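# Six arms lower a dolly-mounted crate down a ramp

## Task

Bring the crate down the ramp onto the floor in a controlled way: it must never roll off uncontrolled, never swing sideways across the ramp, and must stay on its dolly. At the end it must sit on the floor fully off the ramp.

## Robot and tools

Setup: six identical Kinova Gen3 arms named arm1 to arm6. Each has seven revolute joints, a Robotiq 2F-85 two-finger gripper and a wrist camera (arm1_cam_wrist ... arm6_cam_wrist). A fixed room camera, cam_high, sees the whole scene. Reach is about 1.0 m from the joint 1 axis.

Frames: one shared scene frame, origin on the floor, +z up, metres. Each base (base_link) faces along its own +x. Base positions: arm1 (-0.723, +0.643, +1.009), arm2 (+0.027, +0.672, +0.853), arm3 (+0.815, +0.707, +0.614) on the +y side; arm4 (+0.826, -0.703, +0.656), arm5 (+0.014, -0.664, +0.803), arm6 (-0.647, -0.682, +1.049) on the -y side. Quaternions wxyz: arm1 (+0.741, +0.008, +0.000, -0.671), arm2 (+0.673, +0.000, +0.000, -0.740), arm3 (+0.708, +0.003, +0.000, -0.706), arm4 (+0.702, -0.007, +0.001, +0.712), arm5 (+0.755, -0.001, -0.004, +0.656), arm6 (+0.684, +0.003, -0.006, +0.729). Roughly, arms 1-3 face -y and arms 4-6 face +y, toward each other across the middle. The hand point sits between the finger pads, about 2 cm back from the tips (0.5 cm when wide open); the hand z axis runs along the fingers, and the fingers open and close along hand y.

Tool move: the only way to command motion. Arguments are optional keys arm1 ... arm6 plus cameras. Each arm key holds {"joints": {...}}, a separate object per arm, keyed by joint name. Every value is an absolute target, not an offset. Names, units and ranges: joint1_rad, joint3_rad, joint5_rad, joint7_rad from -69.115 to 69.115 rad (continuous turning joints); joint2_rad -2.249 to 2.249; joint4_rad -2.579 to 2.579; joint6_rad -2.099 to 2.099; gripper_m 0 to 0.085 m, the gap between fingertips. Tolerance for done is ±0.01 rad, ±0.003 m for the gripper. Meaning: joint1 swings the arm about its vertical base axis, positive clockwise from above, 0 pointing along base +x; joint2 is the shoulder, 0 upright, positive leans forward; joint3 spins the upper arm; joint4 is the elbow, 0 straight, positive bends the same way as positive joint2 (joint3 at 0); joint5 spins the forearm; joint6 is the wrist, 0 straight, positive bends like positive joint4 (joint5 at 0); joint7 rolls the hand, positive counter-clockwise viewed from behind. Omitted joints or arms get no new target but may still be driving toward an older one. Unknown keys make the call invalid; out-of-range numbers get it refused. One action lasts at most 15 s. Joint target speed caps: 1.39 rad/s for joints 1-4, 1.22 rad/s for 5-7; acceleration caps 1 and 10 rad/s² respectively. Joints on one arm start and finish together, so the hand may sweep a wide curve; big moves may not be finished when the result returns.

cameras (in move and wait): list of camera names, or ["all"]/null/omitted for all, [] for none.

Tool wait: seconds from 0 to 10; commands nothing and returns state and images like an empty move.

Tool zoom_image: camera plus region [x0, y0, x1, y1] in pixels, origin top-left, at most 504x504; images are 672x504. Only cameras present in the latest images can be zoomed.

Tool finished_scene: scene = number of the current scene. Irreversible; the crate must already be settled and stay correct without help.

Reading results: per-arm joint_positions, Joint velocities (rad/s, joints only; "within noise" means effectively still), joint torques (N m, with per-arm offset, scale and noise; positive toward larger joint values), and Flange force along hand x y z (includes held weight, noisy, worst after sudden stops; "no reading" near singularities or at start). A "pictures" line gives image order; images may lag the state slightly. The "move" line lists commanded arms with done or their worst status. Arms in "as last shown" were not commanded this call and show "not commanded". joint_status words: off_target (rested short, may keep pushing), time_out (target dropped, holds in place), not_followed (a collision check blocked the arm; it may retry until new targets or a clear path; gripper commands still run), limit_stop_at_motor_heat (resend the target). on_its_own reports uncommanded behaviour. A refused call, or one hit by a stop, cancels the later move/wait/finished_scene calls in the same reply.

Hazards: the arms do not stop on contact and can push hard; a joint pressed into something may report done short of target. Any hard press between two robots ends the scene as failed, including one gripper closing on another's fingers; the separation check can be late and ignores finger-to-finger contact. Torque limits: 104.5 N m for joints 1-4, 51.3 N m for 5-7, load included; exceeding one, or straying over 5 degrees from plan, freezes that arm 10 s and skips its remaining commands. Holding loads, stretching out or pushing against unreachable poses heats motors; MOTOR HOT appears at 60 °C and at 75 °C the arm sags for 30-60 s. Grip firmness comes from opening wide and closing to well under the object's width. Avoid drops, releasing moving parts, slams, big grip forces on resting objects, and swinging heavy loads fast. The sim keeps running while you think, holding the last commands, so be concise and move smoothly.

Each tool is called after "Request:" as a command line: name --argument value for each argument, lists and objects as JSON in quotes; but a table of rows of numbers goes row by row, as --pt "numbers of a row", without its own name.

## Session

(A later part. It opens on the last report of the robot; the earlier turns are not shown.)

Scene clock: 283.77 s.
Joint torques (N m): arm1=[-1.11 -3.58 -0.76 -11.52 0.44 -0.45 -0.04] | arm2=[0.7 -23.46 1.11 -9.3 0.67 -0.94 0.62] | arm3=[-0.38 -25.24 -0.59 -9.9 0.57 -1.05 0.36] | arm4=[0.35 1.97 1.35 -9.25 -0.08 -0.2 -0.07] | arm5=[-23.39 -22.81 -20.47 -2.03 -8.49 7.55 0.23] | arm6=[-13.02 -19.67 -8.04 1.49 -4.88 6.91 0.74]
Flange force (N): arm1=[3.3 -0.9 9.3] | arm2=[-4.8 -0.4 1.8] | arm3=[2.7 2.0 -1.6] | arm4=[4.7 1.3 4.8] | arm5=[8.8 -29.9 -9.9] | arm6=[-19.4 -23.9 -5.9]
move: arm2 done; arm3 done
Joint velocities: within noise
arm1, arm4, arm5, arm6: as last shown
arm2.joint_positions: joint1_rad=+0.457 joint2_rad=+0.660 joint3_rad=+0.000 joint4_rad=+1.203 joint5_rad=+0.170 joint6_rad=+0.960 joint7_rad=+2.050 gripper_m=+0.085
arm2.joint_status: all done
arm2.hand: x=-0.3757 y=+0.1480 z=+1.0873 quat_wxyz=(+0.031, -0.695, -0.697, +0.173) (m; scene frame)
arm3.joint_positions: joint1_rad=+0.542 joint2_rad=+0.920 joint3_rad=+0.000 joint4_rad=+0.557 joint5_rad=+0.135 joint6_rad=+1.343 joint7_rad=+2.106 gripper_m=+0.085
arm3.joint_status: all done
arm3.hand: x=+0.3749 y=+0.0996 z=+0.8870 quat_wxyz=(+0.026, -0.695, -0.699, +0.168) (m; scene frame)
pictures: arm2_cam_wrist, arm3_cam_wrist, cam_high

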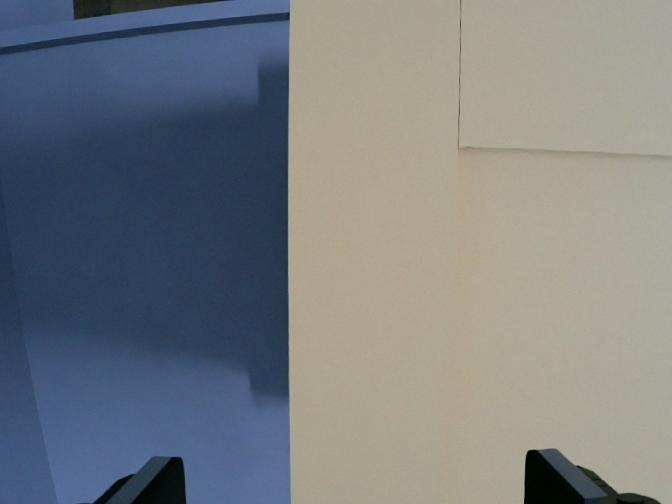

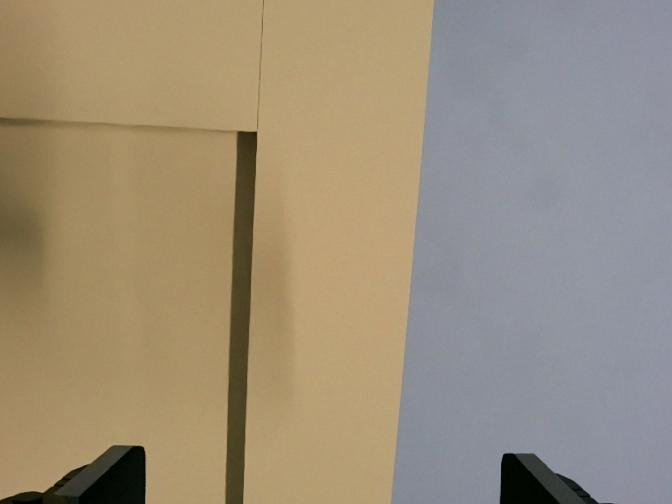

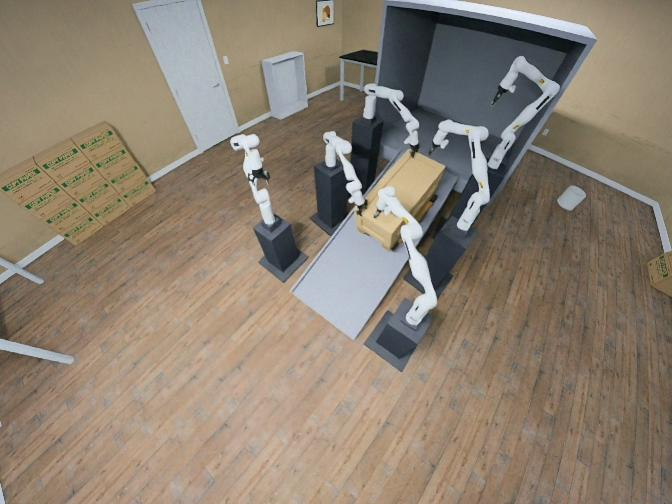

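Request:
move --arm2 '{"joints":{"joint1_rad":0.463,"joint2_rad":0.748,"joint4_rad":1.230,"joint5_rad":0.179,"joint6_rad":0.847,"joint7_rad":2.043}}' --arm3 '{"joints":{"joint1_rad":0.557,"joint2_rad":1.010,"joint4_rad":0.574,"joint5_rad":0.1367,"joint6_rad":1.236,"joint7_rad":2.098}}' --cameras '["arm2_cam_wrist","arm3_cam_wrist"]'

Scene clock: 290.70 s.
Joint torques (N m): arm1=[-1.12 -3.59 -0.82 -11.52 0.44 -0.49 -0.06] | arm2=[0.71 -24.43 1.18 -8.86 0.59 -0.95 0.64] | arm3=[-0.36 -26.22 -0.59 -9.9 0.55 -1.02 0.31] | arm4=[0.35 2.01 1.35 -9.26 -0.09 -0.21 -0.1] | arm5=[-23.29 -22.8 -20.6 -2.09 -8.56 7.55 0.27] | arm6=[-12.99 -19.65 -8.03 1.53 -4.91 6.93 0.73]
Flange force (N): arm1=[3.2 -1.1 9.2] | arm2=[-4.9 -0.4 2.1] | arm3=[2.7 2.0 -2.1] | arm4=[4.7 1.2 4.8] | arm5=[9.0 -29.6 -9.9] | arm6=[-19.6 -23.9 -5.9]
move: arm2 done; arm3 done
Joint velocities: within noise
arm1, arm4, arm5, arm6: as last shown
arm2.joint_positions: joint1_rad=+0.463 joint2_rad=+0.748 joint3_rad=+0.000 joint4_rad=+1.230 joint5_rad=+0.179 joint6_rad=+0.847 joint7_rad=+2.043 gripper_m=+0.085
arm2.joint_status: all done
arm2.hand: x=-0.3858 y=+0.1363 z=+1.0291 quat_wxyz=(+0.031, -0.692, -0.700, +0.171) (m; scene frame)
arm3.joint_positions: joint1_rad=+0.557 joint2_rad=+1.010 joint3_rad=+0.000 joint4_rad=+0.574 joint5_rad=+0.137 joint6_rad=+1.236 joint7_rad=+2.098 gripper_m=+0.085
arm3.joint_status: all done
arm3.hand: x=+0.3545 y=+0.0861 z=+0.8223 quat_wxyz=(+0.026, -0.698, -0.696, +0.169) (m; scene frame)
pictures: arm2_cam_wrist, arm3_cam_wrist

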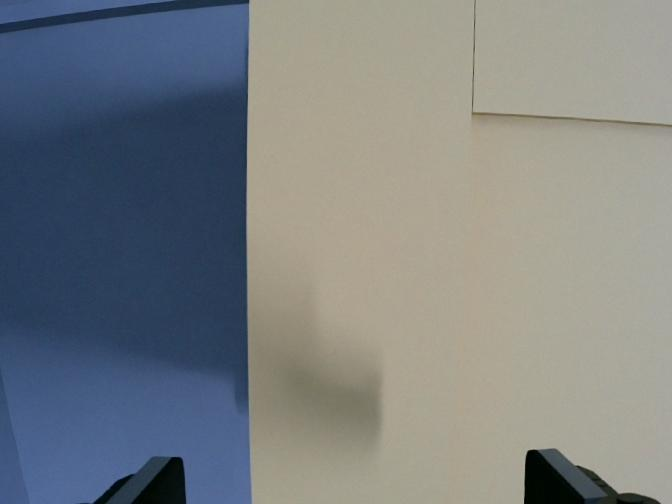

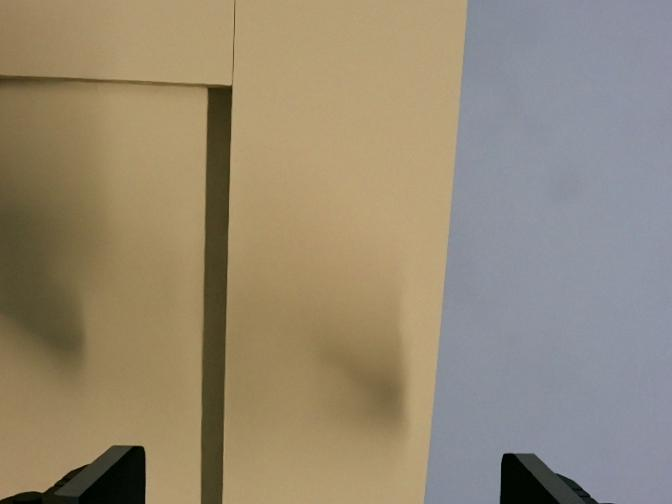

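Request:
zoom_image --camera "arm3_cam_wrist" --region '[168, 130, 672, 504]'

Scaled by 1.000.

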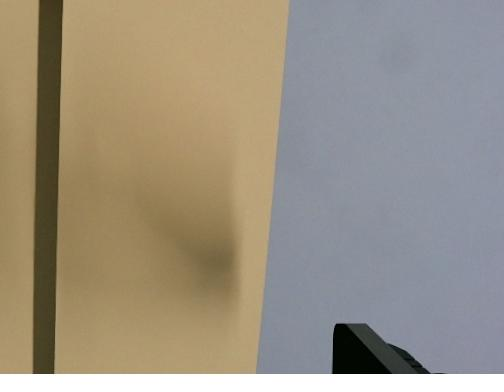

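Request:
move --arm2 '{"joints":{"joint1_rad":0.4685,"joint2_rad":0.809,"joint4_rad":1.2495,"joint5_rad":0.1853,"joint6_rad":0.7675,"joint7_rad":2.038}}' --arm3 '{"joints":{"joint1_rad":0.568,"joint2_rad":1.073,"joint4_rad":0.586,"joint5_rad":0.1378,"joint6_rad":1.162,"joint7_rad":2.08}}' --cameras '["arm2_cam_wrist","arm3_cam_wrist"]'

Scene clock: 294.57 s.
Joint torques (N m): arm1=[-1.12 -3.56 -0.77 -11.51 0.44 -0.43 -0.06] | arm2=[0.69 -24.95 1.28 -8.56 0.6 -0.99 0.61] | arm3=[-0.35 -26.81 -0.53 -9.89 0.57 -1.01 0.33] | arm4=[0.35 2 1.37 -9.28 -0.11 -0.21 -0.06] | arm5=[-23.19 -22.78 -20.54 -2.2 -8.52 7.5 0.26] | arm6=[-13.01 -19.67 -8.09 1.52 -4.89 6.94 0.73]
Flange force (N): arm1=[3.2 -0.9 9.3] | arm2=[-4.6 -0.5 2.3] | arm3=[2.9 2.1 -2.3] | arm4=[4.8 1.3 4.9] | arm5=[9.4 -29.1 -10.0] | arm6=[-19.5 -23.9 -5.8]
move: arm2 done; arm3 done
Joint velocities: within noise
arm1, arm4, arm5, arm6: as last shown
arm2.joint_positions: joint1_rad=+0.469 joint2_rad=+0.809 joint3_rad=+0.000 joint4_rad=+1.249 joint5_rad=+0.185 joint6_rad=+0.767 joint7_rad=+2.038 gripper_m=+0.085
arm2.joint_status: all done
arm2.hand: x=-0.3912 y=+0.1315 z=+0.9880 quat_wxyz=(+0.029, -0.690, -0.702, +0.171) (m; scene frame)
arm3.joint_positions: joint1_rad=+0.568 joint2_rad=+1.073 joint3_rad=+0.000 joint4_rad=+0.586 joint5_rad=+0.138 joint6_rad=+1.162 joint7_rad=+2.080 gripper_m=+0.085
arm3.joint_status: all done
arm3.hand: x=+0.3421 y=+0.0808 z=+0.7756 quat_wxyz=(+0.025, -0.704, -0.689, +0.168) (m; scene frame)
pictures: arm2_cam_wrist, arm3_cam_wrist

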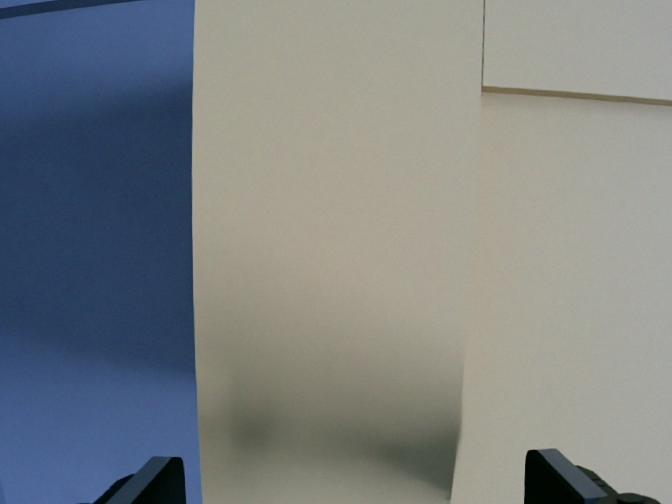

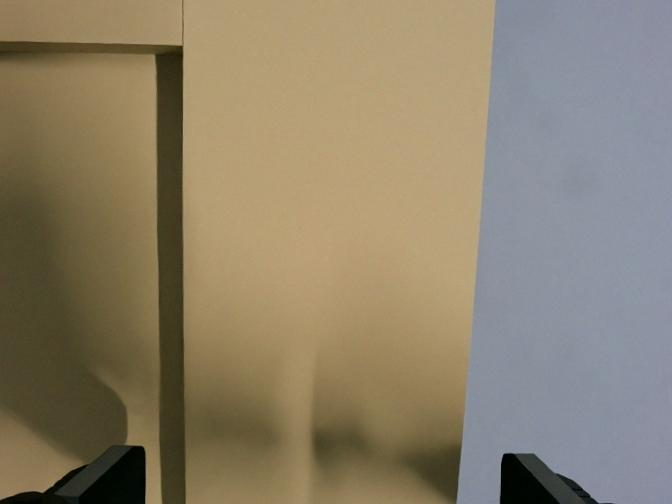

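Request:
move --arm2 '{"joints":{"joint1_rad":0.4695,"joint2_rad":0.828,"joint4_rad":1.2525,"joint5_rad":0.186,"joint6_rad":0.747,"joint7_rad":2.043}}' --arm3 '{"joints":{"joint1_rad":0.5705,"joint2_rad":1.085,"joint4_rad":0.588,"joint5_rad":0.138,"joint6_rad":1.1485,"joint7_rad":2.075}}' --cameras '["arm2_cam_wrist","arm3_cam_wrist"]'

Scene clock: 296.53 s.
Joint torques (N m): arm1=[-1.14 -3.52 -0.71 -11.6 0.45 -0.45 -0.09] | arm2=[0.81 -25.18 1.25 -8.49 0.53 -0.96 0.63] | arm3=[-0.36 -26.93 -0.56 -9.88 0.55 -1.03 0.3] | arm4=[0.38 1.99 1.36 -9.28 -0.11 -0.23 -0.08] | arm5=[-23.33 -22.79 -20.51 -2.08 -8.49 7.52 0.3] | arm6=[-12.95 -19.62 -8.03 1.51 -4.89 6.95 0.73]
Flange force (N): arm1=[3.5 -0.9 9.6] | arm2=[-4.6 -0.1 2.5] | arm3=[2.8 1.9 -2.4] | arm4=[4.7 1.2 4.8] | arm5=[8.9 -29.6 -10.0] | arm6=[-19.2 -23.7 -5.9]
move: arm2 done; arm3 done
Joint velocities: within noise
arm1, arm4, arm5, arm6: as last shown
arm2.joint_positions: joint1_rad=+0.470 joint2_rad=+0.828 joint3_rad=+0.000 joint4_rad=+1.252 joint5_rad=+0.186 joint6_rad=+0.747 joint7_rad=+2.043 gripper_m=+0.085
arm2.joint_status: all done
arm2.hand: x=-0.3921 y=+0.1301 z=+0.9759 quat_wxyz=(+0.029, -0.688, -0.705, +0.170) (m; scene frame)
arm3.joint_positions: joint1_rad=+0.571 joint2_rad=+1.085 joint3_rad=+0.000 joint4_rad=+0.588 joint5_rad=+0.138 joint6_rad=+1.149 joint7_rad=+2.075 gripper_m=+0.085
arm3.joint_status: all done
arm3.hand: x=+0.3398 y=+0.0803 z=+0.7667 quat_wxyz=(+0.025, -0.706, -0.687, +0.168) (m; scene frame)
pictures: arm2_cam_wrist, arm3_cam_wrist

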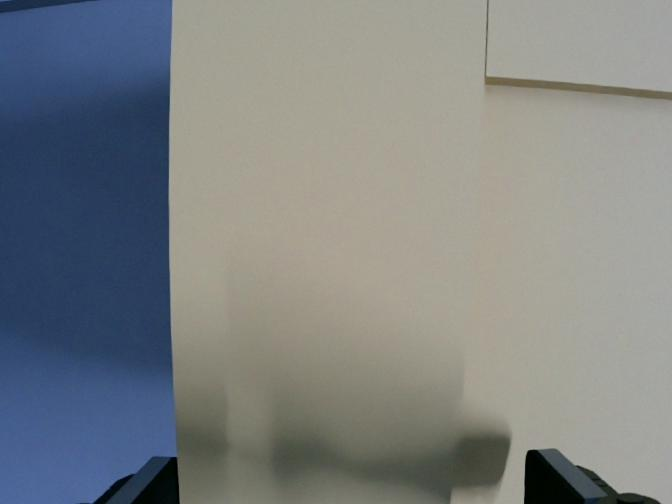

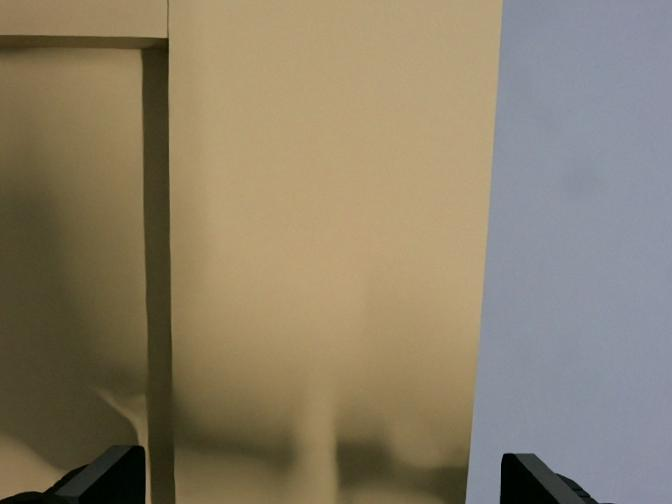

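Request:
move --arm2 '{"joints":{"joint1_rad":0.4815}}' --cameras '["arm2_cam_wrist"]'

Scene clock: 298.37 s.
Joint torques (N m): arm1=[-1.13 -3.57 -0.79 -11.55 0.45 -0.47 -0.05] | arm2=[0.65 -25.14 1.32 -8.47 0.6 -1 0.63] | arm3=[-0.31 -26.93 -0.53 -9.87 0.58 -1.03 0.3] | arm4=[0.39 1.98 1.34 -9.26 -0.07 -0.19 -0.09] | arm5=[-23.32 -22.76 -20.59 -2.04 -8.51 7.52 0.28] | arm6=[-12.99 -19.65 -8.07 1.52 -4.89 6.95 0.72]
Flange force (N): arm1=[3.3 -1.0 9.3] | arm2=[-4.6 -0.6 2.4] | arm3=[2.6 1.9 -2.3] | arm4=[4.7 1.2 4.8] | arm5=[8.7 -29.8 -10.0] | arm6=[-19.4 -23.8 -5.9]
move: arm2 done
Joint velocities: within noise
arm1, arm3, arm4, arm5, arm6: as last shown
arm2.joint_positions: joint1_rad=+0.482 joint2_rad=+0.828 joint3_rad=+0.000 joint4_rad=+1.252 joint5_rad=+0.186 joint6_rad=+0.747 joint7_rad=+2.043 gripper_m=+0.085
arm2.joint_status: all done
arm2.hand: x=-0.3986 y=+0.1351 z=+0.9758 quat_wxyz=(+0.030, -0.692, -0.701, +0.169) (m; scene frame)
pictures: arm2_cam_wrist

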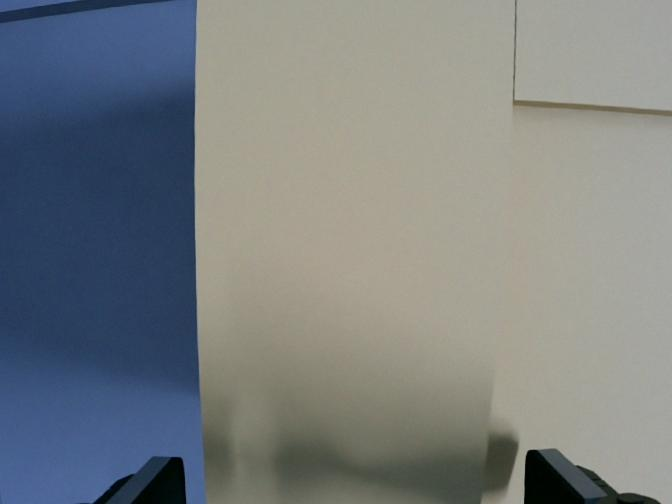

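Request:
move --arm2 '{"joints":{"gripper_m":0.064}}' --arm3 '{"joints":{"gripper_m":0.064}}' --cameras '["arm2_cam_wrist","arm3_cam_wrist"]'

Scene clock: 305.87 s.
Joint torques (N m): arm1=[-1.12 -3.54 -0.81 -11.58 0.47 -0.46 -0.01] | arm2=[-6.49 -16.37 -4.9 -2.23 -2.07 0.72 0.82] | arm3=[3.64 -20.95 1.3 -8.02 1.45 -1.66 0.25] | arm4=[0.37 2.02 1.35 -9.28 -0.07 -0.23 -0.08] | arm5=[-25.33 -23.62 -22.27 -2.73 -9.42 7.51 0.37] | arm6=[-15.65 -20.84 -9.92 1.75 -5.92 7.89 0.67]
Flange force (N): arm1=[3.4 -0.9 9.5] | arm2=[-4.3 -14.9 -6.4] | arm3=[1.8 6.5 -12.6] | arm4=[4.8 1.2 4.9] | arm5=[11.6 -31.5 -10.2] | arm6=[-20.0 -28.9 -4.1]
move: arm2 done; arm3 done
Joint velocities: within noise
arm1, arm4, arm5, arm6: as last shown
arm2.joint_positions: joint1_rad=+0.482 joint2_rad=+0.828 joint3_rad=+0.000 joint4_rad=+1.252 joint5_rad=+0.186 joint6_rad=+0.747 joint7_rad=+2.043 gripper_m=+0.064
arm2.joint_status: all done
arm2.hand: x=-0.3986 y=+0.1351 z=+0.9759 quat_wxyz=(+0.030, -0.692, -0.701, +0.169) (m; scene frame)
arm3.joint_positions: joint1_rad=+0.570 joint2_rad=+1.085 joint3_rad=+0.000 joint4_rad=+0.588 joint5_rad=+0.138 joint6_rad=+1.149 joint7_rad=+2.075 gripper_m=+0.064
arm3.joint_status: all done
arm3.hand: x=+0.3398 y=+0.0803 z=+0.7668 quat_wxyz=(+0.025, -0.706, -0.687, +0.168) (m; scene frame)
arm5.hand: x=+0.3300 y=-0.0549 z=+0.7708 quat_wxyz=(+0.029, +0.688, -0.705, -0.168) (m; scene frame)
pictures: arm2_cam_wrist, arm3_cam_wrist

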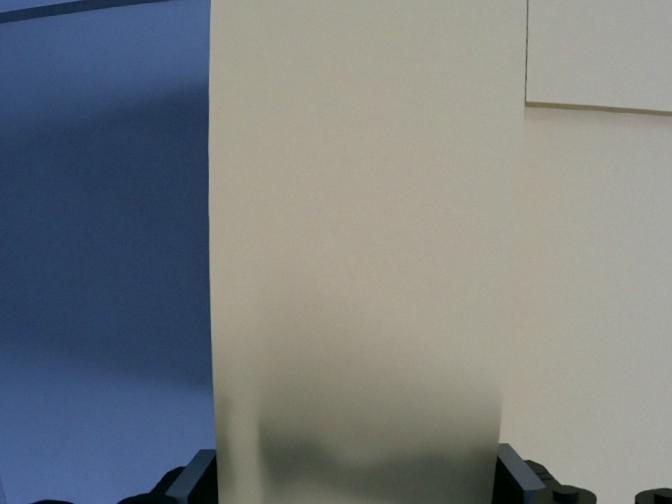

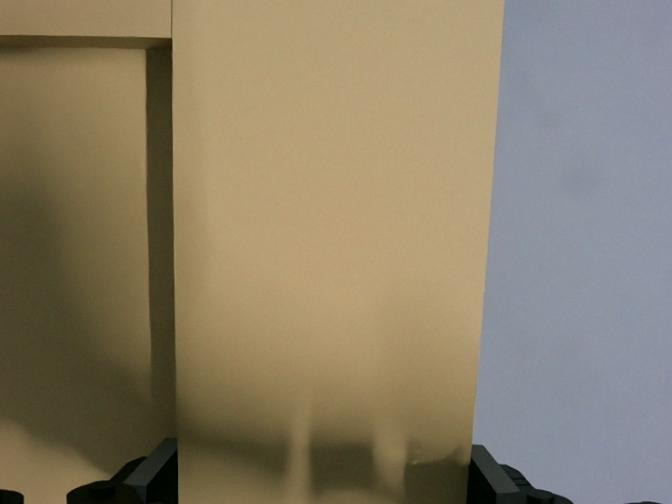

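Request:
move --arm5 '{"joints":{"joint1_rad":0.464}}' --arm6 '{"joints":{"joint1_rad":0.514}}' --cameras '[]'

Request:
move --arm6 '{"joints":{"gripper_m":0.085}}' --cameras '["arm6_cam_wrist"]'

Request:
move --arm5 '{"joints":{"gripper_m":0.085}}' --cameras '["arm5_cam_wrist","arm2_cam_wrist","arm3_cam_wrist"]'

Scene clock: 307.23 s.
Joint torques (N m): arm1=[-1.11 -3.56 -0.8 -11.54 0.45 -0.44 -0.08] | arm2=[1.96 -17.57 1.85 -3.19 0.93 0.9 1.19] | arm3=[17.06 -21.49 9.57 -8.82 6.15 -2 0.63] | arm4=[0.37 2.03 1.35 -9.24 -0.08 -0.23 -0.08] | arm5=[-13.41 -28.87 -13.42 -3.24 -5.46 8.15 -0.12] | arm6=[-3.08 -25.98 -2.39 -0.18 -2.4 6.87 -0.25]
Flange force (N): arm1=[3.2 -1.1 9.4] | arm2=[-10.6 -2.9 -6.6] | arm3=[-5.6 22.7 -15.1] | arm4=[4.8 1.2 4.7] | arm5=[0.6 -23.3 5.4] | arm6=[-25.3 -17.2 8.6]
move: arm5 done; arm6 done
Joint velocities: within noise
arm1, arm3, arm4: as last shown
arm2.joint_positions: joint1_rad=+0.481 joint2_rad=+0.828 joint3_rad=+0.000 joint4_rad=+1.253 joint5_rad=+0.186 joint6_rad=+0.747 joint7_rad=+2.043 gripper_m=+0.064
arm2.joint_status: not commanded
arm2.hand: x=-0.3985 y=+0.1351 z=+0.9758 quat_wxyz=(+0.030, -0.692, -0.701, +0.169) (m; scene frame)
arm3.hand: x=+0.3399 y=+0.0803 z=+0.7666 quat_wxyz=(+0.025, -0.706, -0.687, +0.168) (m; scene frame)
arm5.joint_positions: joint1_rad=+0.464 joint2_rad=+1.282 joint3_rad=+0.000 joint4_rad=+0.782 joint5_rad=-0.390 joint6_rad=+1.107 joint7_rad=+2.323 gripper_m=+0.066
arm5.joint_status: all done
arm5.hand: x=+0.3341 y=-0.0571 z=+0.7708 quat_wxyz=(+0.029, +0.686, -0.708, -0.169) (m; scene frame)
arm6.joint_positions: joint1_rad=+0.514 joint2_rad=+1.411 joint3_rad=+0.000 joint4_rad=+0.618 joint5_rad=-0.388 joint6_rad=+1.089 joint7_rad=+2.166 gripper_m=+0.064
arm6.joint_status: all done
arm6.hand: x=-0.4081 y=-0.0034 z=+0.9780 quat_wxyz=(+0.028, +0.686, -0.707, -0.172) (m; scene frame)
pictures: none
No camera images: "cameras" was empty.

Scene clock: 307.97 s.
Joint torques (N m): arm1=[-1.15 -3.58 -0.79 -11.54 0.43 -0.45 -0.03] | arm2=[1.26 -18 1.58 -8.83 1.24 -3.06 1.08] | arm3=[19.4 -22.15 11.17 -9.73 7.06 -2.56 0.66] | arm4=[0.33 1.99 1.35 -9.27 -0.09 -0.2 -0.06] | arm5=[-13.01 -29.32 -13.07 -3.29 -5.24 8.29 -0.12] | arm6=[1.09 -28.9 0.86 -7.55 -1.1 -0.18 0.03]
Flange force (N): arm1=[3.3 -0.9 9.4] | arm2=[1.3 4.3 -14.0] | arm3=[-5.0 26.9 -15.7] | arm4=[4.7 1.3 4.9] | arm5=[0.2 -23.2 6.5] | arm6=[-8.5 -3.0 1.9]
move: arm6 done
Joint velocities: within noise
arm1.joint_positions: joint1_rad=-0.400 joint2_rad=-0.300 joint3_rad=+0.000 joint4_rad=+1.500 joint5_rad=+0.200 joint6_rad=+1.800 joint7_rad=+1.200 gripper_m=+0.085
arm1.joint_status: not commanded
arm1.hand: x=-0.7029 y=+0.4122 z=+1.5054 quat_wxyz=(-0.034, -0.678, -0.726, +0.106) (m; scene frame)
arm2, arm3, arm5: as last shown
arm2.hand: x=-0.3985 y=+0.1351 z=+0.9759 quat_wxyz=(+0.030, -0.692, -0.701, +0.169) (m; scene frame)
arm3.hand: x=+0.3398 y=+0.0803 z=+0.7667 quat_wxyz=(+0.025, -0.706, -0.687, +0.168) (m; scene frame)
arm4.joint_positions: joint1_rad=+0.367 joint2_rad=-0.471 joint3_rad=-0.100 joint4_rad=+1.611 joint5_rad=-0.001 joint6_rad=+1.939 joint7_rad=+1.115 gripper_m=+0.085
arm4.joint_status: not commanded
arm4.hand: x=+0.8667 y=-0.5925 z=+1.1353 quat_wxyz=(-0.038, +0.413, -0.910, -0.003) (m; scene frame)
arm5.hand: x=+0.3342 y=-0.0571 z=+0.7708 quat_wxyz=(+0.029, +0.686, -0.708, -0.169) (m; scene frame)
arm6.joint_positions: joint1_rad=+0.514 joint2_rad=+1.411 joint3_rad=+0.000 joint4_rad=+0.618 joint5_rad=-0.388 joint6_rad=+1.089 joint7_rad=+2.166 gripper_m=+0.085
arm6.joint_status: all done
arm6.hand: x=-0.4080 y=-0.0034 z=+0.9781 quat_wxyz=(+0.028, +0.686, -0.707, -0.172) (m; scene frame)
pictures: arm6_cam_wrist

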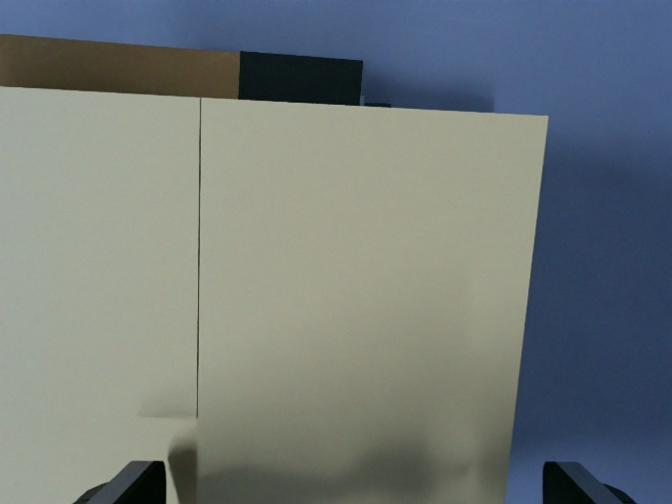

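Scene clock: 308.77 s.
Joint torques (N m): arm1=[-1.15 -3.59 -0.78 -11.57 0.45 -0.47 -0.04] | arm2=[9.23 -19.76 7.88 -11.02 3.89 -3.68 1.03] | arm3=[28.77 -22.55 16.95 -16.21 10.32 -9.34 0.37] | arm4=[0.39 2 1.37 -9.26 -0.07 -0.2 -0.09] | arm5=[0.64 -26.17 -1.96 -8.51 -0.51 0.31 -0.14] | arm6=[1.1 -28.89 0.89 -7.54 -1.09 -0.18 0.03]
Flange force (N): arm1=[3.3 -0.9 9.4] | arm2=[-2.4 16.6 -14.8] | arm3=[6.3 48.3 -28.5] | arm4=[4.7 1.3 4.8] | arm5=[5.3 5.4 -1.7] | arm6=[-8.4 -3.0 1.9]
move: arm5 done
Joint velocities: within noise
arm1, arm3, arm4, arm6: as last shown
arm2.joint_positions: joint1_rad=+0.481 joint2_rad=+0.828 joint3_rad=+0.000 joint4_rad=+1.252 joint5_rad=+0.186 joint6_rad=+0.747 joint7_rad=+2.043 gripper_m=+0.064
arm2.joint_status: not commanded
arm2.hand: x=-0.3985 y=+0.1351 z=+0.9758 quat_wxyz=(+0.030, -0.692, -0.701, +0.169) (m; scene frame)
arm5.joint_positions: joint1_rad=+0.464 joint2_rad=+1.282 joint3_rad=+0.000 joint4_rad=+0.782 joint5_rad=-0.390 joint6_rad=+1.107 joint7_rad=+2.323 gripper_m=+0.085
arm5.joint_status: all done
arm5.hand: x=+0.3342 y=-0.0571 z=+0.7708 quat_wxyz=(+0.029, +0.686, -0.708, -0.169) (m; scene frame)
arm6.hand: x=-0.4080 y=-0.0034 z=+0.9781 quat_wxyz=(+0.027, +0.686, -0.707, -0.172) (m; scene frame)
pictures: arm2_cam_wrist, arm3_cam_wrist, arm5_cam_wrist

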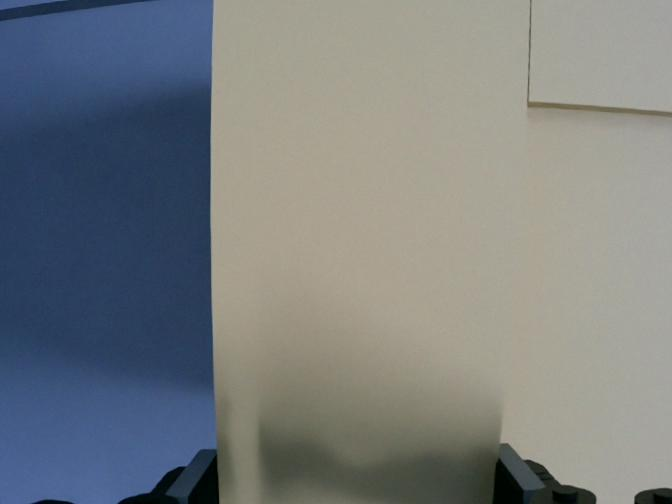

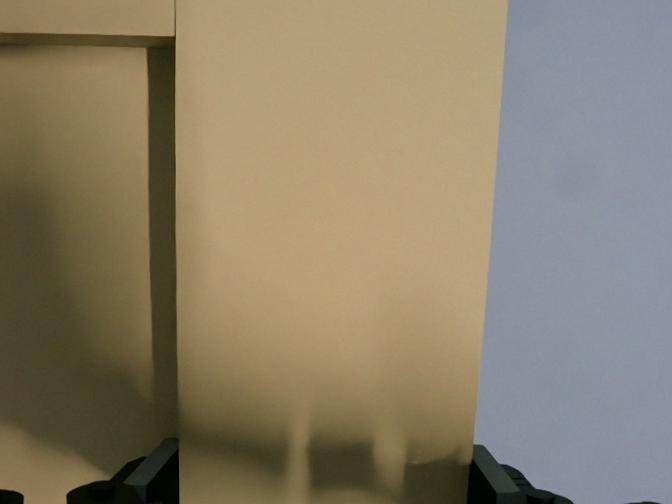

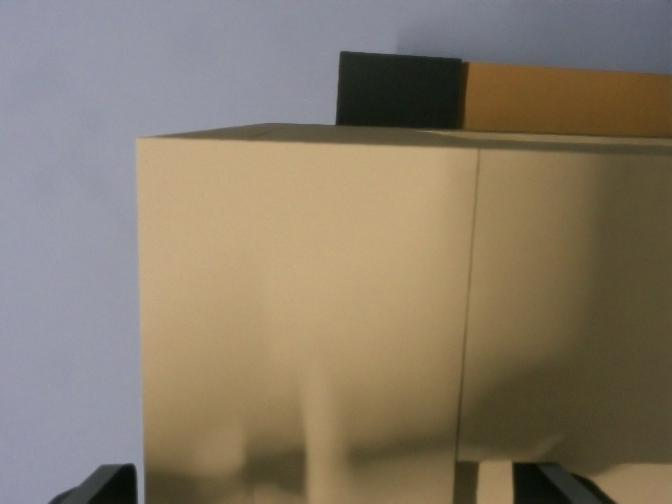

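Request:
move --arm5 '{"joints":{"joint1_rad":0.485,"joint2_rad":1.172,"joint6_rad":1.217}}' --arm6 '{"joints":{"joint1_rad":0.535,"joint2_rad":1.301,"joint6_rad":1.199}}' --cameras '["arm5_cam_wrist","arm6_cam_wrist"]'

Scene clock: 310.93 s.
Joint torques (N m): arm1=[-1.16 -3.57 -0.83 -11.56 0.44 -0.47 -0.03] | arm2=[9.21 -19.79 7.93 -11.05 3.86 -3.71 1.04] | arm3=[28.75 -22.62 16.85 -16.25 10.34 -9.35 0.37] | arm4=[0.35 1.99 1.35 -9.27 -0.07 -0.21 -0.09] | arm5=[0.61 -25.78 -1.97 -8.89 -0.56 0.36 -0.18] | arm6=[1.08 -28.76 0.85 -7.9 -1.16 -0.18 0.03]
Flange force (N): arm1=[3.3 -1.0 9.4] | arm2=[-2.4 16.6 -14.8] | arm3=[6.3 48.4 -28.5] | arm4=[4.7 1.2 4.8] | arm5=[5.8 5.7 -0.7] | arm6=[-8.7 -3.1 0.9]
move: arm5 done; arm6 done
Joint velocities: within noise
arm1, arm2, arm3, arm4: as last shown
arm2.hand: x=-0.3986 y=+0.1351 z=+0.9758 quat_wxyz=(+0.030, -0.692, -0.701, +0.169) (m; scene frame)
arm5.joint_positions: joint1_rad=+0.485 joint2_rad=+1.172 joint3_rad=+0.000 joint4_rad=+0.782 joint5_rad=-0.390 joint6_rad=+1.217 joint7_rad=+2.323 gripper_m=+0.085
arm5.joint_status: all done
arm5.hand: x=+0.3405 y=-0.0634 z=+0.8476 quat_wxyz=(+0.028, +0.691, -0.700, -0.178) (m; scene frame)
arm6.joint_positions: joint1_rad=+0.535 joint2_rad=+1.301 joint3_rad=+0.000 joint4_rad=+0.618 joint5_rad=-0.388 joint6_rad=+1.199 joint7_rad=+2.166 gripper_m=+0.085
arm6.joint_status: all done
arm6.hand: x=-0.3981 y=-0.0055 z=+1.0568 quat_wxyz=(+0.028, +0.691, -0.699, -0.181) (m; scene frame)
pictures: arm5_cam_wrist, arm6_cam_wrist

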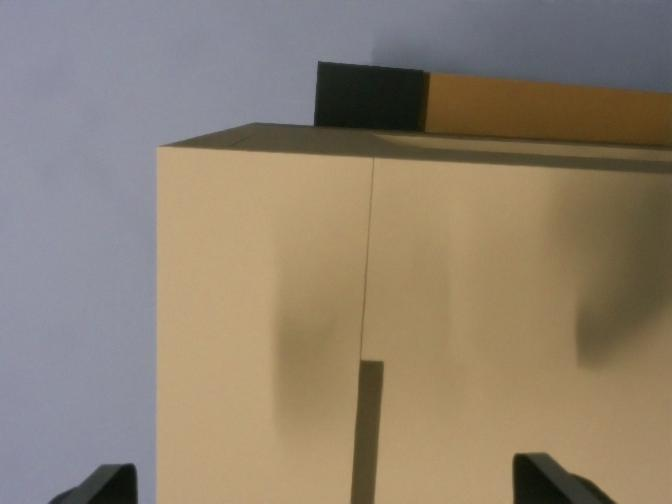

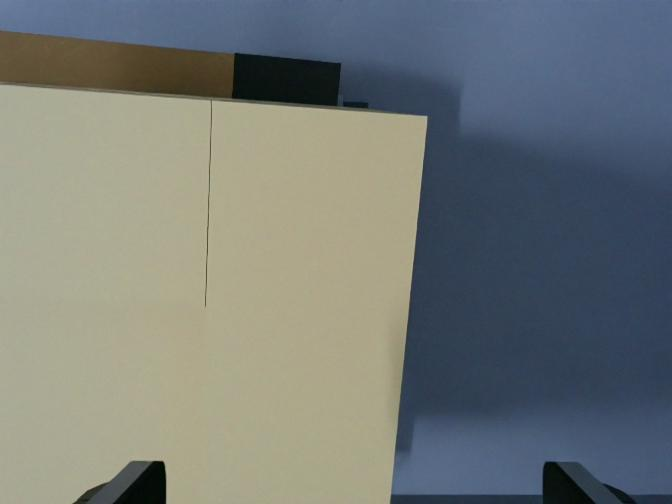

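Request:
move --arm5 '{"joints":{"joint1_rad":0.45,"joint2_rad":0.6,"joint4_rad":0.95,"joint6_rad":1.55}}' --arm6 '{"joints":{"joint1_rad":0.5,"joint2_rad":0.7,"joint4_rad":0.8,"joint6_rad":1.55}}' --cameras '[]'

Request:
move --arm5 '{"joints":{"joint1_rad":0.0,"joint2_rad":-0.4,"joint4_rad":1.5,"joint5_rad":0,"joint6_rad":1.97,"joint7_rad":1.571}}' --arm6 '{"joints":{"joint1_rad":0.0,"joint2_rad":-0.4,"joint4_rad":1.5,"joint5_rad":0,"joint6_rad":1.97,"joint7_rad":1.571}}' --cameras '["cam_high"]'

Scene clock: 313.80 s.
Joint torques (N m): arm1=[-1.16 -3.57 -0.81 -11.51 0.46 -0.47 -0.05] | arm2=[9.14 -19.78 7.86 -11.03 3.87 -3.73 1.02] | arm3=[28.69 -22.61 16.84 -16.18 10.31 -9.32 0.41] | arm4=[0.38 2 1.34 -9.26 -0.08 -0.23 -0.07] | arm5=[0.67 -19.74 -1.75 -9.64 -0.71 0.05 -0.14] | arm6=[1.12 -22.58 0.95 -8.57 -1.29 -0.46 0.03]
Flange force (N): arm1=[3.2 -1.0 9.3] | arm2=[-2.4 16.4 -14.8] | arm3=[6.0 48.1 -28.4] | arm4=[4.8 1.2 4.8] | arm5=[3.5 3.5 2.1] | arm6=[-6.6 -1.1 -2.1]
move: arm5 done; arm6 done
Joint velocities: within noise
arm1, arm2, arm3, arm4: as last shown
arm5.joint_positions: joint1_rad=+0.450 joint2_rad=+0.600 joint3_rad=+0.000 joint4_rad=+0.950 joint5_rad=-0.390 joint6_rad=+1.550 joint7_rad=+2.323 gripper_m=+0.085
arm5.joint_status: all done
arm5.hand: x=+0.2475 y=-0.1445 z=+1.1576 quat_wxyz=(-0.002, +0.748, -0.635, -0.193) (m; scene frame)
arm6.joint_positions: joint1_rad=+0.500 joint2_rad=+0.700 joint3_rad=+0.000 joint4_rad=+0.800 joint5_rad=-0.388 joint6_rad=+1.550 joint7_rad=+2.166 gripper_m=+0.085
arm6.joint_status: all done
arm6.hand: x=-0.4745 y=-0.0925 z=+1.3986 quat_wxyz=(+0.002, +0.750, -0.631, -0.200) (m; scene frame)
pictures: none
No camera images: "cameras" was empty.

Scene clock: 316.20 s.
Joint torques (N m): arm1=[-1.15 -3.56 -0.78 -11.53 0.45 -0.45 -0.05] | arm2=[9.08 -19.79 7.77 -11.06 3.84 -3.65 1.07] | arm3=[28.57 -22.47 16.78 -16.16 10.28 -9.3 0.4] | arm4=[0.36 1.96 1.39 -9.27 -0.05 -0.21 -0.07] | arm5=[0.57 -0.24 -1.6 -8.83 0.3 -0.02 -0.12] | arm6=[1.15 0.36 1.21 -7.48 -0.19 -0.4 0.05]
Flange force (N): arm1=[3.3 -1.0 9.3] | arm2=[-2.1 16.7 -14.7] | arm3=[6.5 48.2 -28.6] | arm4=[4.8 1.5 4.8] | arm5=[0.4 -5.1 2.9] | arm6=[0.1 4.0 -3.5]
move: arm5 done; arm6 done
Joint velocities: within noise
arm1, arm2, arm3, arm4: as last shown
arm5.joint_positions: joint1_rad=+0.000 joint2_rad=-0.400 joint3_rad=+0.000 joint4_rad=+1.500 joint5_rad=+0.000 joint6_rad=+1.970 joint7_rad=+1.571 gripper_m=+0.085
arm5.joint_status: all done
arm5.hand: x=+0.0543 y=-0.5325 z=+1.3081 quat_wxyz=(-0.031, +0.656, -0.754, -0.023) (m; scene frame)
arm6.joint_positions: joint1_rad=+0.000 joint2_rad=-0.400 joint3_rad=+0.000 joint4_rad=+1.500 joint5_rad=+0.000 joint6_rad=+1.970 joint7_rad=+1.571 gripper_m=+0.085
arm6.joint_status: all done
arm6.hand: x=-0.6332 y=-0.5482 z=+1.5550 quat_wxyz=(-0.030, +0.729, -0.683, -0.029) (m; scene frame)
pictures: cam_high

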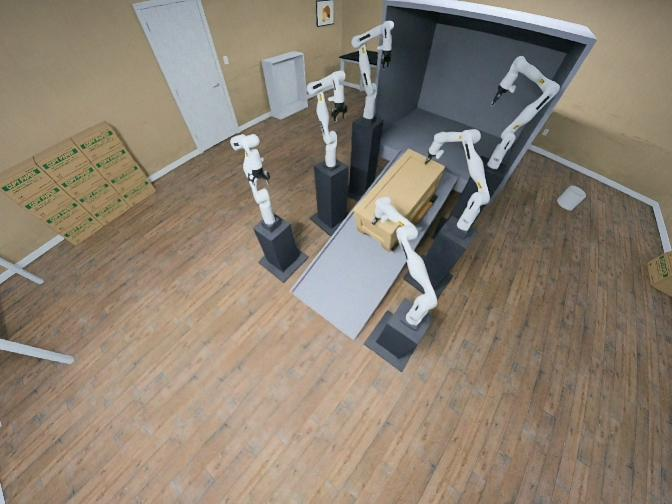

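Request:
move --arm2 '{"joints":{"joint1_rad":0.4182,"joint2_rad":0.8026,"joint4_rad":1.3457,"joint5_rad":0.2215,"joint6_rad":0.6891,"joint7_rad":1.950}}' --arm3 '{"joints":{"joint1_rad":0.5179,"joint2_rad":1.006,"joint4_rad":0.789,"joint5_rad":0.1655,"joint6_rad":1.036,"joint7_rad":2.003}}' --cameras '["arm2_cam_wrist","arm3_cam_wrist"]'

Scene clock: 322.27 s.
Joint torques (N m): arm1=[-1.17 -3.55 -0.75 -11.49 0.45 -0.45 -0.05] | arm2=[8.59 -27.04 7.88 -14.04 3.64 -3.58 0.86] | arm3=[24.85 -43.52 17.72 -24.79 9.71 -7.58 0.25] | arm4=[0.34 1.98 1.34 -9.26 -0.08 -0.21 -0.08] | arm5=[0.59 -0.24 -1.71 -8.83 0.3 -0.06 -0.13] | arm6=[1.12 0.32 1.24 -7.43 -0.19 -0.4 0.02]
Flange force (N): arm1=[3.3 -0.9 9.2] | arm2=[-0.4 18.3 -2.0] | arm3=[6.9 46.4 5.3] | arm4=[4.7 1.2 4.8] | arm5=[0.4 -5.5 2.8] | arm6=[-0.1 4.0 -3.7]
move: arm2 done; arm3 done
Joint velocities: within noise
arm1, arm4, arm5, arm6: as last shown
arm2.joint_positions: joint1_rad=+0.418 joint2_rad=+0.803 joint3_rad=+0.000 joint4_rad=+1.346 joint5_rad=+0.221 joint6_rad=+0.689 joint7_rad=+1.950 gripper_m=+0.064
arm2.joint_status: all done
arm2.hand: x=-0.3574 y=+0.1292 z=+0.9653 quat_wxyz=(+0.028, -0.691, -0.702, +0.169) (m; scene frame)
arm3.joint_positions: joint1_rad=+0.518 joint2_rad=+1.006 joint3_rad=+0.000 joint4_rad=+0.789 joint5_rad=+0.166 joint6_rad=+1.036 joint7_rad=+2.003 gripper_m=+0.064
arm3.joint_status: all done
arm3.hand: x=+0.3813 y=+0.0807 z=+0.7578 quat_wxyz=(+0.026, -0.704, -0.690, +0.168) (m; scene frame)
pictures: arm2_cam_wrist, arm3_cam_wrist

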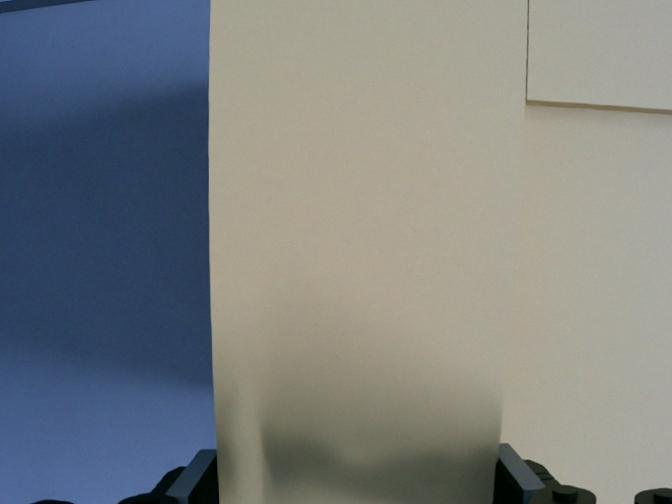

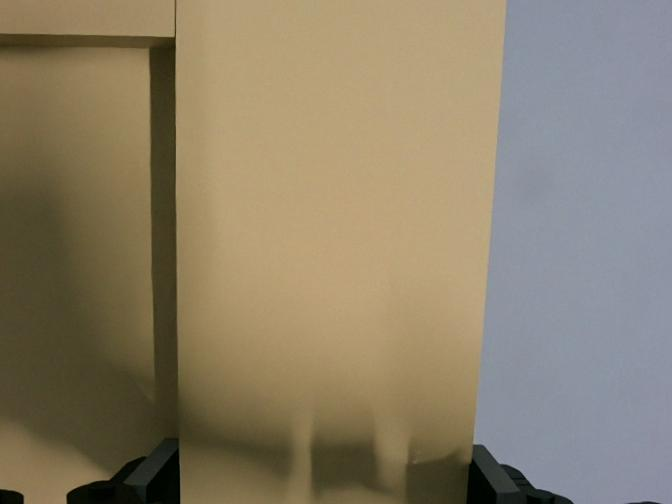

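Request:
move --arm2 '{"joints":{"joint1_rad":0.3371,"joint2_rad":0.7739,"joint4_rad":1.4647,"joint5_rad":0.2879,"joint6_rad":0.6185,"joint7_rad":1.807}}' --arm3 '{"joints":{"joint1_rad":0.4498,"joint2_rad":0.947,"joint4_rad":0.9683,"joint5_rad":0.2047,"joint6_rad":0.929,"joint7_rad":1.898}}' --cameras '[]'

Request:
move --arm2 '{"joints":{"joint1_rad":0.2368,"joint2_rad":0.7577,"joint4_rad":1.5612,"joint5_rad":0.3632,"joint6_rad":0.5635,"joint7_rad":1.648}}' --arm3 '{"joints":{"joint1_rad":0.3766,"joint2_rad":0.905,"joint4_rad":1.1088,"joint5_rad":0.2484,"joint6_rad":0.848,"joint7_rad":1.784}}' --cameras '["arm2_cam_wrist","arm3_cam_wrist"]'

Scene clock: 324.83 s.
Joint torques (N m): arm1=[-1.18 -3.57 -0.7 -11.53 0.44 -0.46 -0.06] | arm2=[9.21 -28.54 8.58 -9.38 3.23 0.1 0.91] | arm3=[28.42 -34.26 22.25 -21.24 10.91 -6.71 0.33] | arm4=[0.36 1.96 1.33 -9.26 -0.07 -0.19 -0.08] | arm5=[0.56 -0.39 -1.59 -8.82 0.32 0.04 -0.11] | arm6=[1.14 0.32 1.22 -7.47 -0.18 -0.4 0.03]
Flange force (N): arm1=[3.3 -0.8 9.3] | arm2=[-10.3 15.1 9.3] | arm3=[4.5 48.4 -8.0] | arm4=[4.6 1.2 4.8] | arm5=[0.0 -5.0 2.9] | arm6=[0.0 4.0 -3.6]
move: arm2 done; arm3 done
Joint velocities: within noise
arm1, arm4, arm5, arm6: as last shown
arm2.joint_positions: joint1_rad=+0.337 joint2_rad=+0.774 joint3_rad=+0.000 joint4_rad=+1.465 joint5_rad=+0.288 joint6_rad=+0.619 joint7_rad=+1.807 gripper_m=+0.064
arm2.joint_status: all done
arm2.hand: x=-0.3070 y=+0.1294 z=+0.9508 quat_wxyz=(+0.028, -0.691, -0.702, +0.169) (m; scene frame)
arm3.joint_positions: joint1_rad=+0.450 joint2_rad=+0.947 joint3_rad=+0.000 joint4_rad=+0.968 joint5_rad=+0.205 joint6_rad=+0.929 joint7_rad=+1.898 gripper_m=+0.064
arm3.joint_status: all done
arm3.hand: x=+0.4309 y=+0.0803 z=+0.7425 quat_wxyz=(+0.026, -0.704, -0.689, +0.168) (m; scene frame)
pictures: none
No camera images: "cameras" was empty.

Scene clock: 325.93 s.
Joint torques (N m): arm1=[-1.15 -3.58 -0.76 -11.55 0.45 -0.48 -0.04] | arm2=[-7.22 -27.58 -4.98 -5.9 -0.81 -0.09 1.15] | arm3=[43.78 -38.33 36.66 -24.58 15.78 -5.91 0.41] | arm4=[0.36 1.98 1.36 -9.26 -0.07 -0.21 -0.08] | arm5=[0.56 -0.3 -1.68 -8.69 0.36 -0.06 -0.08] | arm6=[1.12 0.35 1.24 -7.46 -0.17 -0.38 0.05]
Flange force (N): arm1=[3.3 -0.8 9.3] | arm2=[-5.2 -11.3 17.8] | arm3=[2.5 72.1 -7.4] | arm4=[4.7 1.3 4.8] | arm5=[0.1 -5.2 2.2] | arm6=[0.0 4.1 -3.5]
move: arm2 done; arm3 done
Joint velocities: within noise
arm1, arm4, arm5, arm6: as last shown
arm2.joint_positions: joint1_rad=+0.237 joint2_rad=+0.758 joint3_rad=+0.000 joint4_rad=+1.561 joint5_rad=+0.363 joint6_rad=+0.563 joint7_rad=+1.648 gripper_m=+0.064
arm2.joint_status: all done
arm2.hand: x=-0.2498 y=+0.1258 z=+0.9364 quat_wxyz=(+0.027, -0.686, -0.707, +0.170) (m; scene frame)
arm3.joint_positions: joint1_rad=+0.376 joint2_rad=+0.905 joint3_rad=+0.000 joint4_rad=+1.109 joint5_rad=+0.248 joint6_rad=+0.848 joint7_rad=+1.784 gripper_m=+0.064
arm3.joint_status: all done
arm3.hand: x=+0.4815 y=+0.0809 z=+0.7282 quat_wxyz=(+0.025, -0.704, -0.689, +0.168) (m; scene frame)
pictures: arm2_cam_wrist, arm3_cam_wrist

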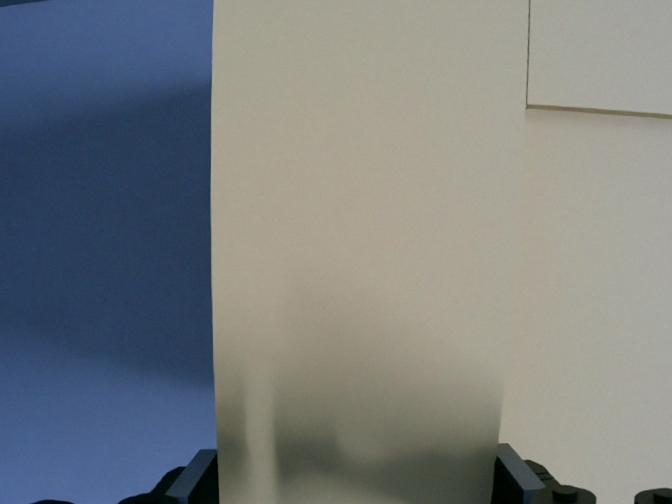

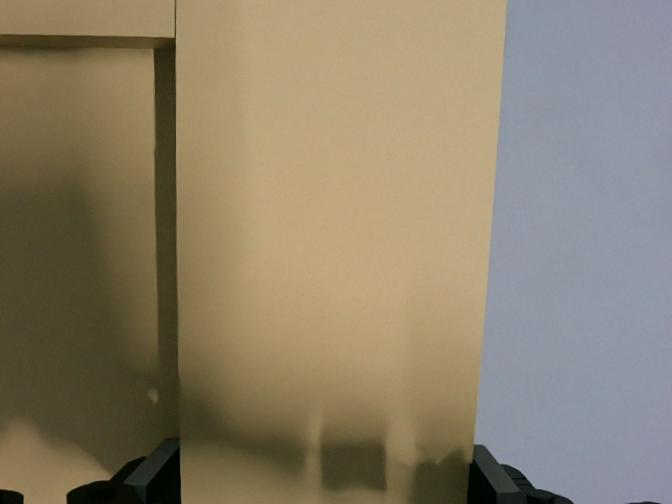

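Request:
move --arm2 '{"joints":{"joint1_rad":0.1558,"joint2_rad":0.7552,"joint4_rad":1.6362,"joint5_rad":0.4416,"joint6_rad":0.522,"joint7_rad":1.479}}' --arm3 '{"joints":{"joint1_rad":0.2988,"joint2_rad":0.8834,"joint4_rad":1.2114,"joint5_rad":0.2948,"joint6_rad":0.7888,"joint7_rad":1.663}}' --cameras '["arm2_cam_wrist","arm3_cam_wrist"]'

Scene clock: 328.30 s.
Joint torques (N m): arm1=[-1.22 -3.59 -0.83 -11.55 0.43 -0.44 -0.02] | arm2=[9.2 -14.78 8.45 0.04 2.19 3.13 0.96] | arm3=[30.09 -25.18 26.01 -14.76 10.58 -2.24 0.36] | arm4=[0.32 1.97 1.32 -9.29 -0.09 -0.21 -0.07] | arm5=[0.55 -0.29 -1.61 -8.76 0.35 -0.03 -0.14] | arm6=[1.13 0.33 1.22 -7.42 -0.19 -0.42 0.06]
Flange force (N): arm1=[3.2 -1.0 9.5] | arm2=[-16.3 11.2 -8.4] | arm3=[1.5 47.1 -17.3] | arm4=[4.7 1.2 4.9] | arm5=[0.2 -5.1 2.6] | arm6=[0.0 4.1 -3.8]
move: arm2 done; arm3 done
Joint velocities: within noise
arm1.joint_positions: joint1_rad=-0.400 joint2_rad=-0.300 joint3_rad=+0.000 joint4_rad=+1.500 joint5_rad=+0.200 joint6_rad=+1.800 joint7_rad=+1.200 gripper_m=+0.085
arm1.joint_status: not commanded
arm1.hand: x=-0.7029 y=+0.4122 z=+1.5054 quat_wxyz=(-0.034, -0.678, -0.726, +0.106) (m; scene frame)
arm2.joint_positions: joint1_rad=+0.156 joint2_rad=+0.755 joint3_rad=+0.000 joint4_rad=+1.636 joint5_rad=+0.442 joint6_rad=+0.522 joint7_rad=+1.479 gripper_m=+0.064
arm2.joint_status: all done
arm2.hand: x=-0.2063 y=+0.1291 z=+0.9209 quat_wxyz=(+0.027, -0.691, -0.703, +0.169) (m; scene frame)
arm3.joint_positions: joint1_rad=+0.299 joint2_rad=+0.883 joint3_rad=+0.000 joint4_rad=+1.211 joint5_rad=+0.295 joint6_rad=+0.789 joint7_rad=+1.663 gripper_m=+0.064
arm3.joint_status: all done
arm3.hand: x=+0.5307 y=+0.0804 z=+0.7131 quat_wxyz=(+0.026, -0.705, -0.689, +0.168) (m; scene frame)
arm4.joint_positions: joint1_rad=+0.367 joint2_rad=-0.471 joint3_rad=-0.100 joint4_rad=+1.611 joint5_rad=-0.001 joint6_rad=+1.939 joint7_rad=+1.115 gripper_m=+0.085
arm4.joint_status: not commanded
arm4.hand: x=+0.8667 y=-0.5925 z=+1.1353 quat_wxyz=(-0.038, +0.413, -0.910, -0.003) (m; scene frame)
arm5, arm6: as last shown
pictures: arm2_cam_wrist, arm3_cam_wrist

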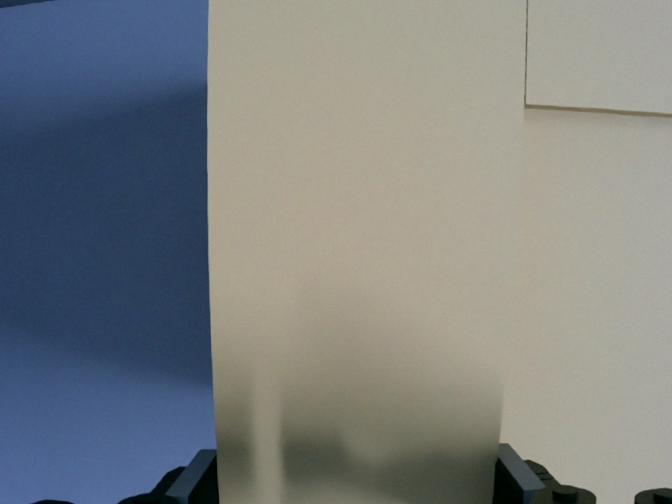

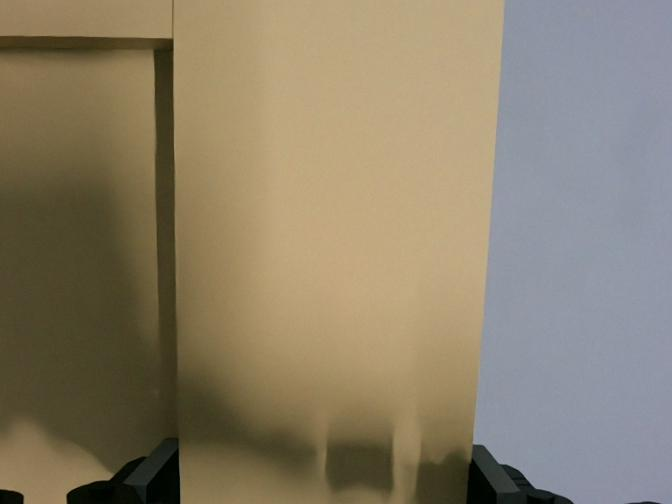

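Request:
move --arm2 '{"joints":{"joint1_rad":0.0566,"joint2_rad":0.7604,"joint4_rad":1.6916,"joint5_rad":0.5183,"joint6_rad":0.4996,"joint7_rad":1.305}}' --arm3 '{"joints":{"joint1_rad":0.2168,"joint2_rad":0.8701,"joint4_rad":1.2925,"joint5_rad":0.3428,"joint6_rad":0.7464,"joint7_rad":1.537}}' --cameras '[]'

Request:
move --arm2 '{"joints":{"joint1_rad":-0.0459,"joint2_rad":0.7764,"joint4_rad":1.7264,"joint5_rad":0.585,"joint6_rad":0.4903,"joint7_rad":1.137}}' --arm3 '{"joints":{"joint1_rad":0.1316,"joint2_rad":0.8705,"joint4_rad":1.3496,"joint5_rad":0.3887,"joint6_rad":0.7175,"joint7_rad":1.4085}}' --cameras '["arm2_cam_wrist","arm3_cam_wrist"]'

Scene clock: 332.07 s.
Joint torques (N m): arm1=[-1.08 -3.55 -0.82 -11.52 0.48 -0.45 -0.08] | arm2=[8.28 -16.99 8.15 -0.44 2.09 3.27 0.93] | arm3=[29.39 -29.38 26.77 -15.48 10.41 -0.72 0.38] | arm4=[0.35 1.98 1.35 -9.27 -0.09 -0.22 -0.06] | arm5=[0.61 -0.32 -1.5 -8.72 0.31 -0.02 -0.13] | arm6=[1.13 0.33 1.21 -7.46 -0.21 -0.38 0.03]
Flange force (N): arm1=[3.2 -1.1 9.3] | arm2=[-14.5 12.3 -3.9] | arm3=[3.4 48.2 -9.2] | arm4=[4.7 1.3 4.8] | arm5=[0.1 -4.8 2.4] | arm6=[0.0 3.9 -3.6]
move: arm2 done; arm3 done
Joint velocities: within noise
arm1, arm4, arm5, arm6: as last shown
arm2.joint_positions: joint1_rad=+0.057 joint2_rad=+0.760 joint3_rad=+0.000 joint4_rad=+1.692 joint5_rad=+0.518 joint6_rad=+0.500 joint7_rad=+1.305 gripper_m=+0.064
arm2.joint_status: all done
arm2.hand: x=-0.1559 y=+0.1297 z=+0.9068 quat_wxyz=(+0.027, -0.691, -0.703, +0.168) (m; scene frame)
arm3.joint_positions: joint1_rad=+0.217 joint2_rad=+0.870 joint3_rad=+0.000 joint4_rad=+1.293 joint5_rad=+0.343 joint6_rad=+0.746 joint7_rad=+1.537 gripper_m=+0.064
arm3.joint_status: all done
arm3.hand: x=+0.5809 y=+0.0807 z=+0.6994 quat_wxyz=(+0.026, -0.704, -0.689, +0.168) (m; scene frame)
pictures: none
No camera images: "cameras" was empty.

Scene clock: 333.03 s.
Joint torques (N m): arm1=[-1.13 -3.55 -0.78 -11.47 0.46 -0.45 -0.08] | arm2=[7.39 -14.52 7 1.3 1.43 3.48 0.9] | arm3=[30.91 -24.65 28.62 -12.46 10.36 1.08 0.35] | arm4=[0.41 2 1.37 -9.26 -0.09 -0.22 -0.06] | arm5=[0.5 -0.45 -1.66 -8.67 0.28 -0.01 -0.14] | arm6=[1.11 0.34 1.19 -7.47 -0.21 -0.4 0.06]
Flange force (N): arm1=[3.1 -1.0 9.1] | arm2=[-14.0 11.2 -7.3] | arm3=[4.4 48.9 -16.6] | arm4=[4.8 1.3 4.8] | arm5=[-0.3 -5.4 2.1] | arm6=[0.0 4.0 -3.6]
move: arm2 done; arm3 done
Joint velocities: within noise
arm1, arm4, arm5, arm6: as last shown
arm2.joint_positions: joint1_rad=-0.046 joint2_rad=+0.776 joint3_rad=+0.000 joint4_rad=+1.726 joint5_rad=+0.585 joint6_rad=+0.490 joint7_rad=+1.137 gripper_m=+0.064
arm2.joint_status: all done
arm2.hand: x=-0.1056 y=+0.1302 z=+0.8921 quat_wxyz=(+0.027, -0.691, -0.703, +0.168) (m; scene frame)
arm3.joint_positions: joint1_rad=+0.132 joint2_rad=+0.871 joint3_rad=+0.000 joint4_rad=+1.350 joint5_rad=+0.389 joint6_rad=+0.717 joint7_rad=+1.408 gripper_m=+0.064
arm3.joint_status: all done
arm3.hand: x=+0.6307 y=+0.0804 z=+0.6848 quat_wxyz=(+0.026, -0.705, -0.689, +0.168) (m; scene frame)
pictures: arm2_cam_wrist, arm3_cam_wrist

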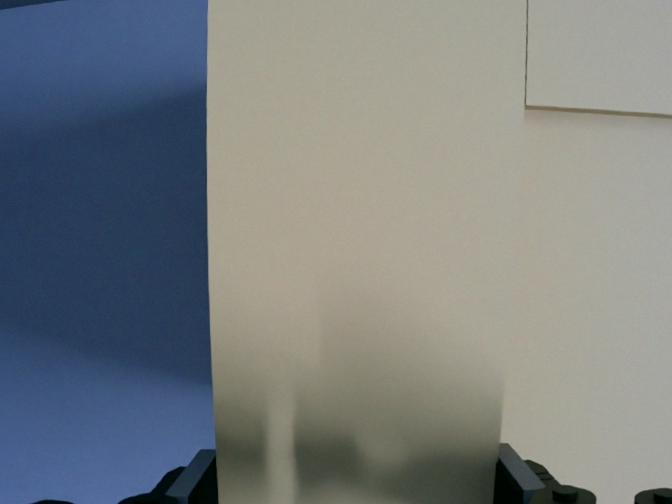

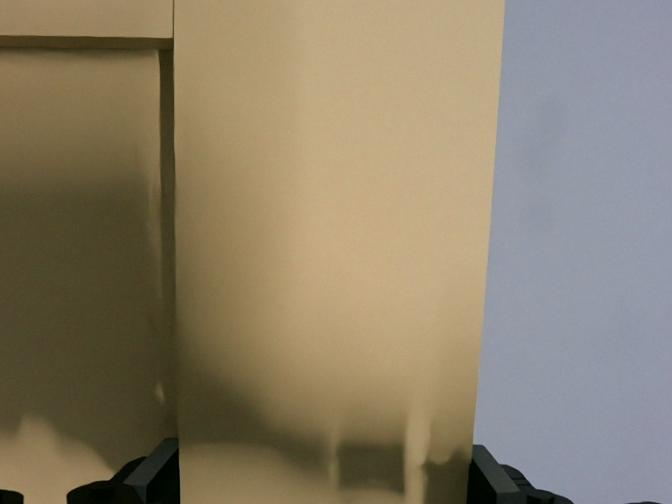

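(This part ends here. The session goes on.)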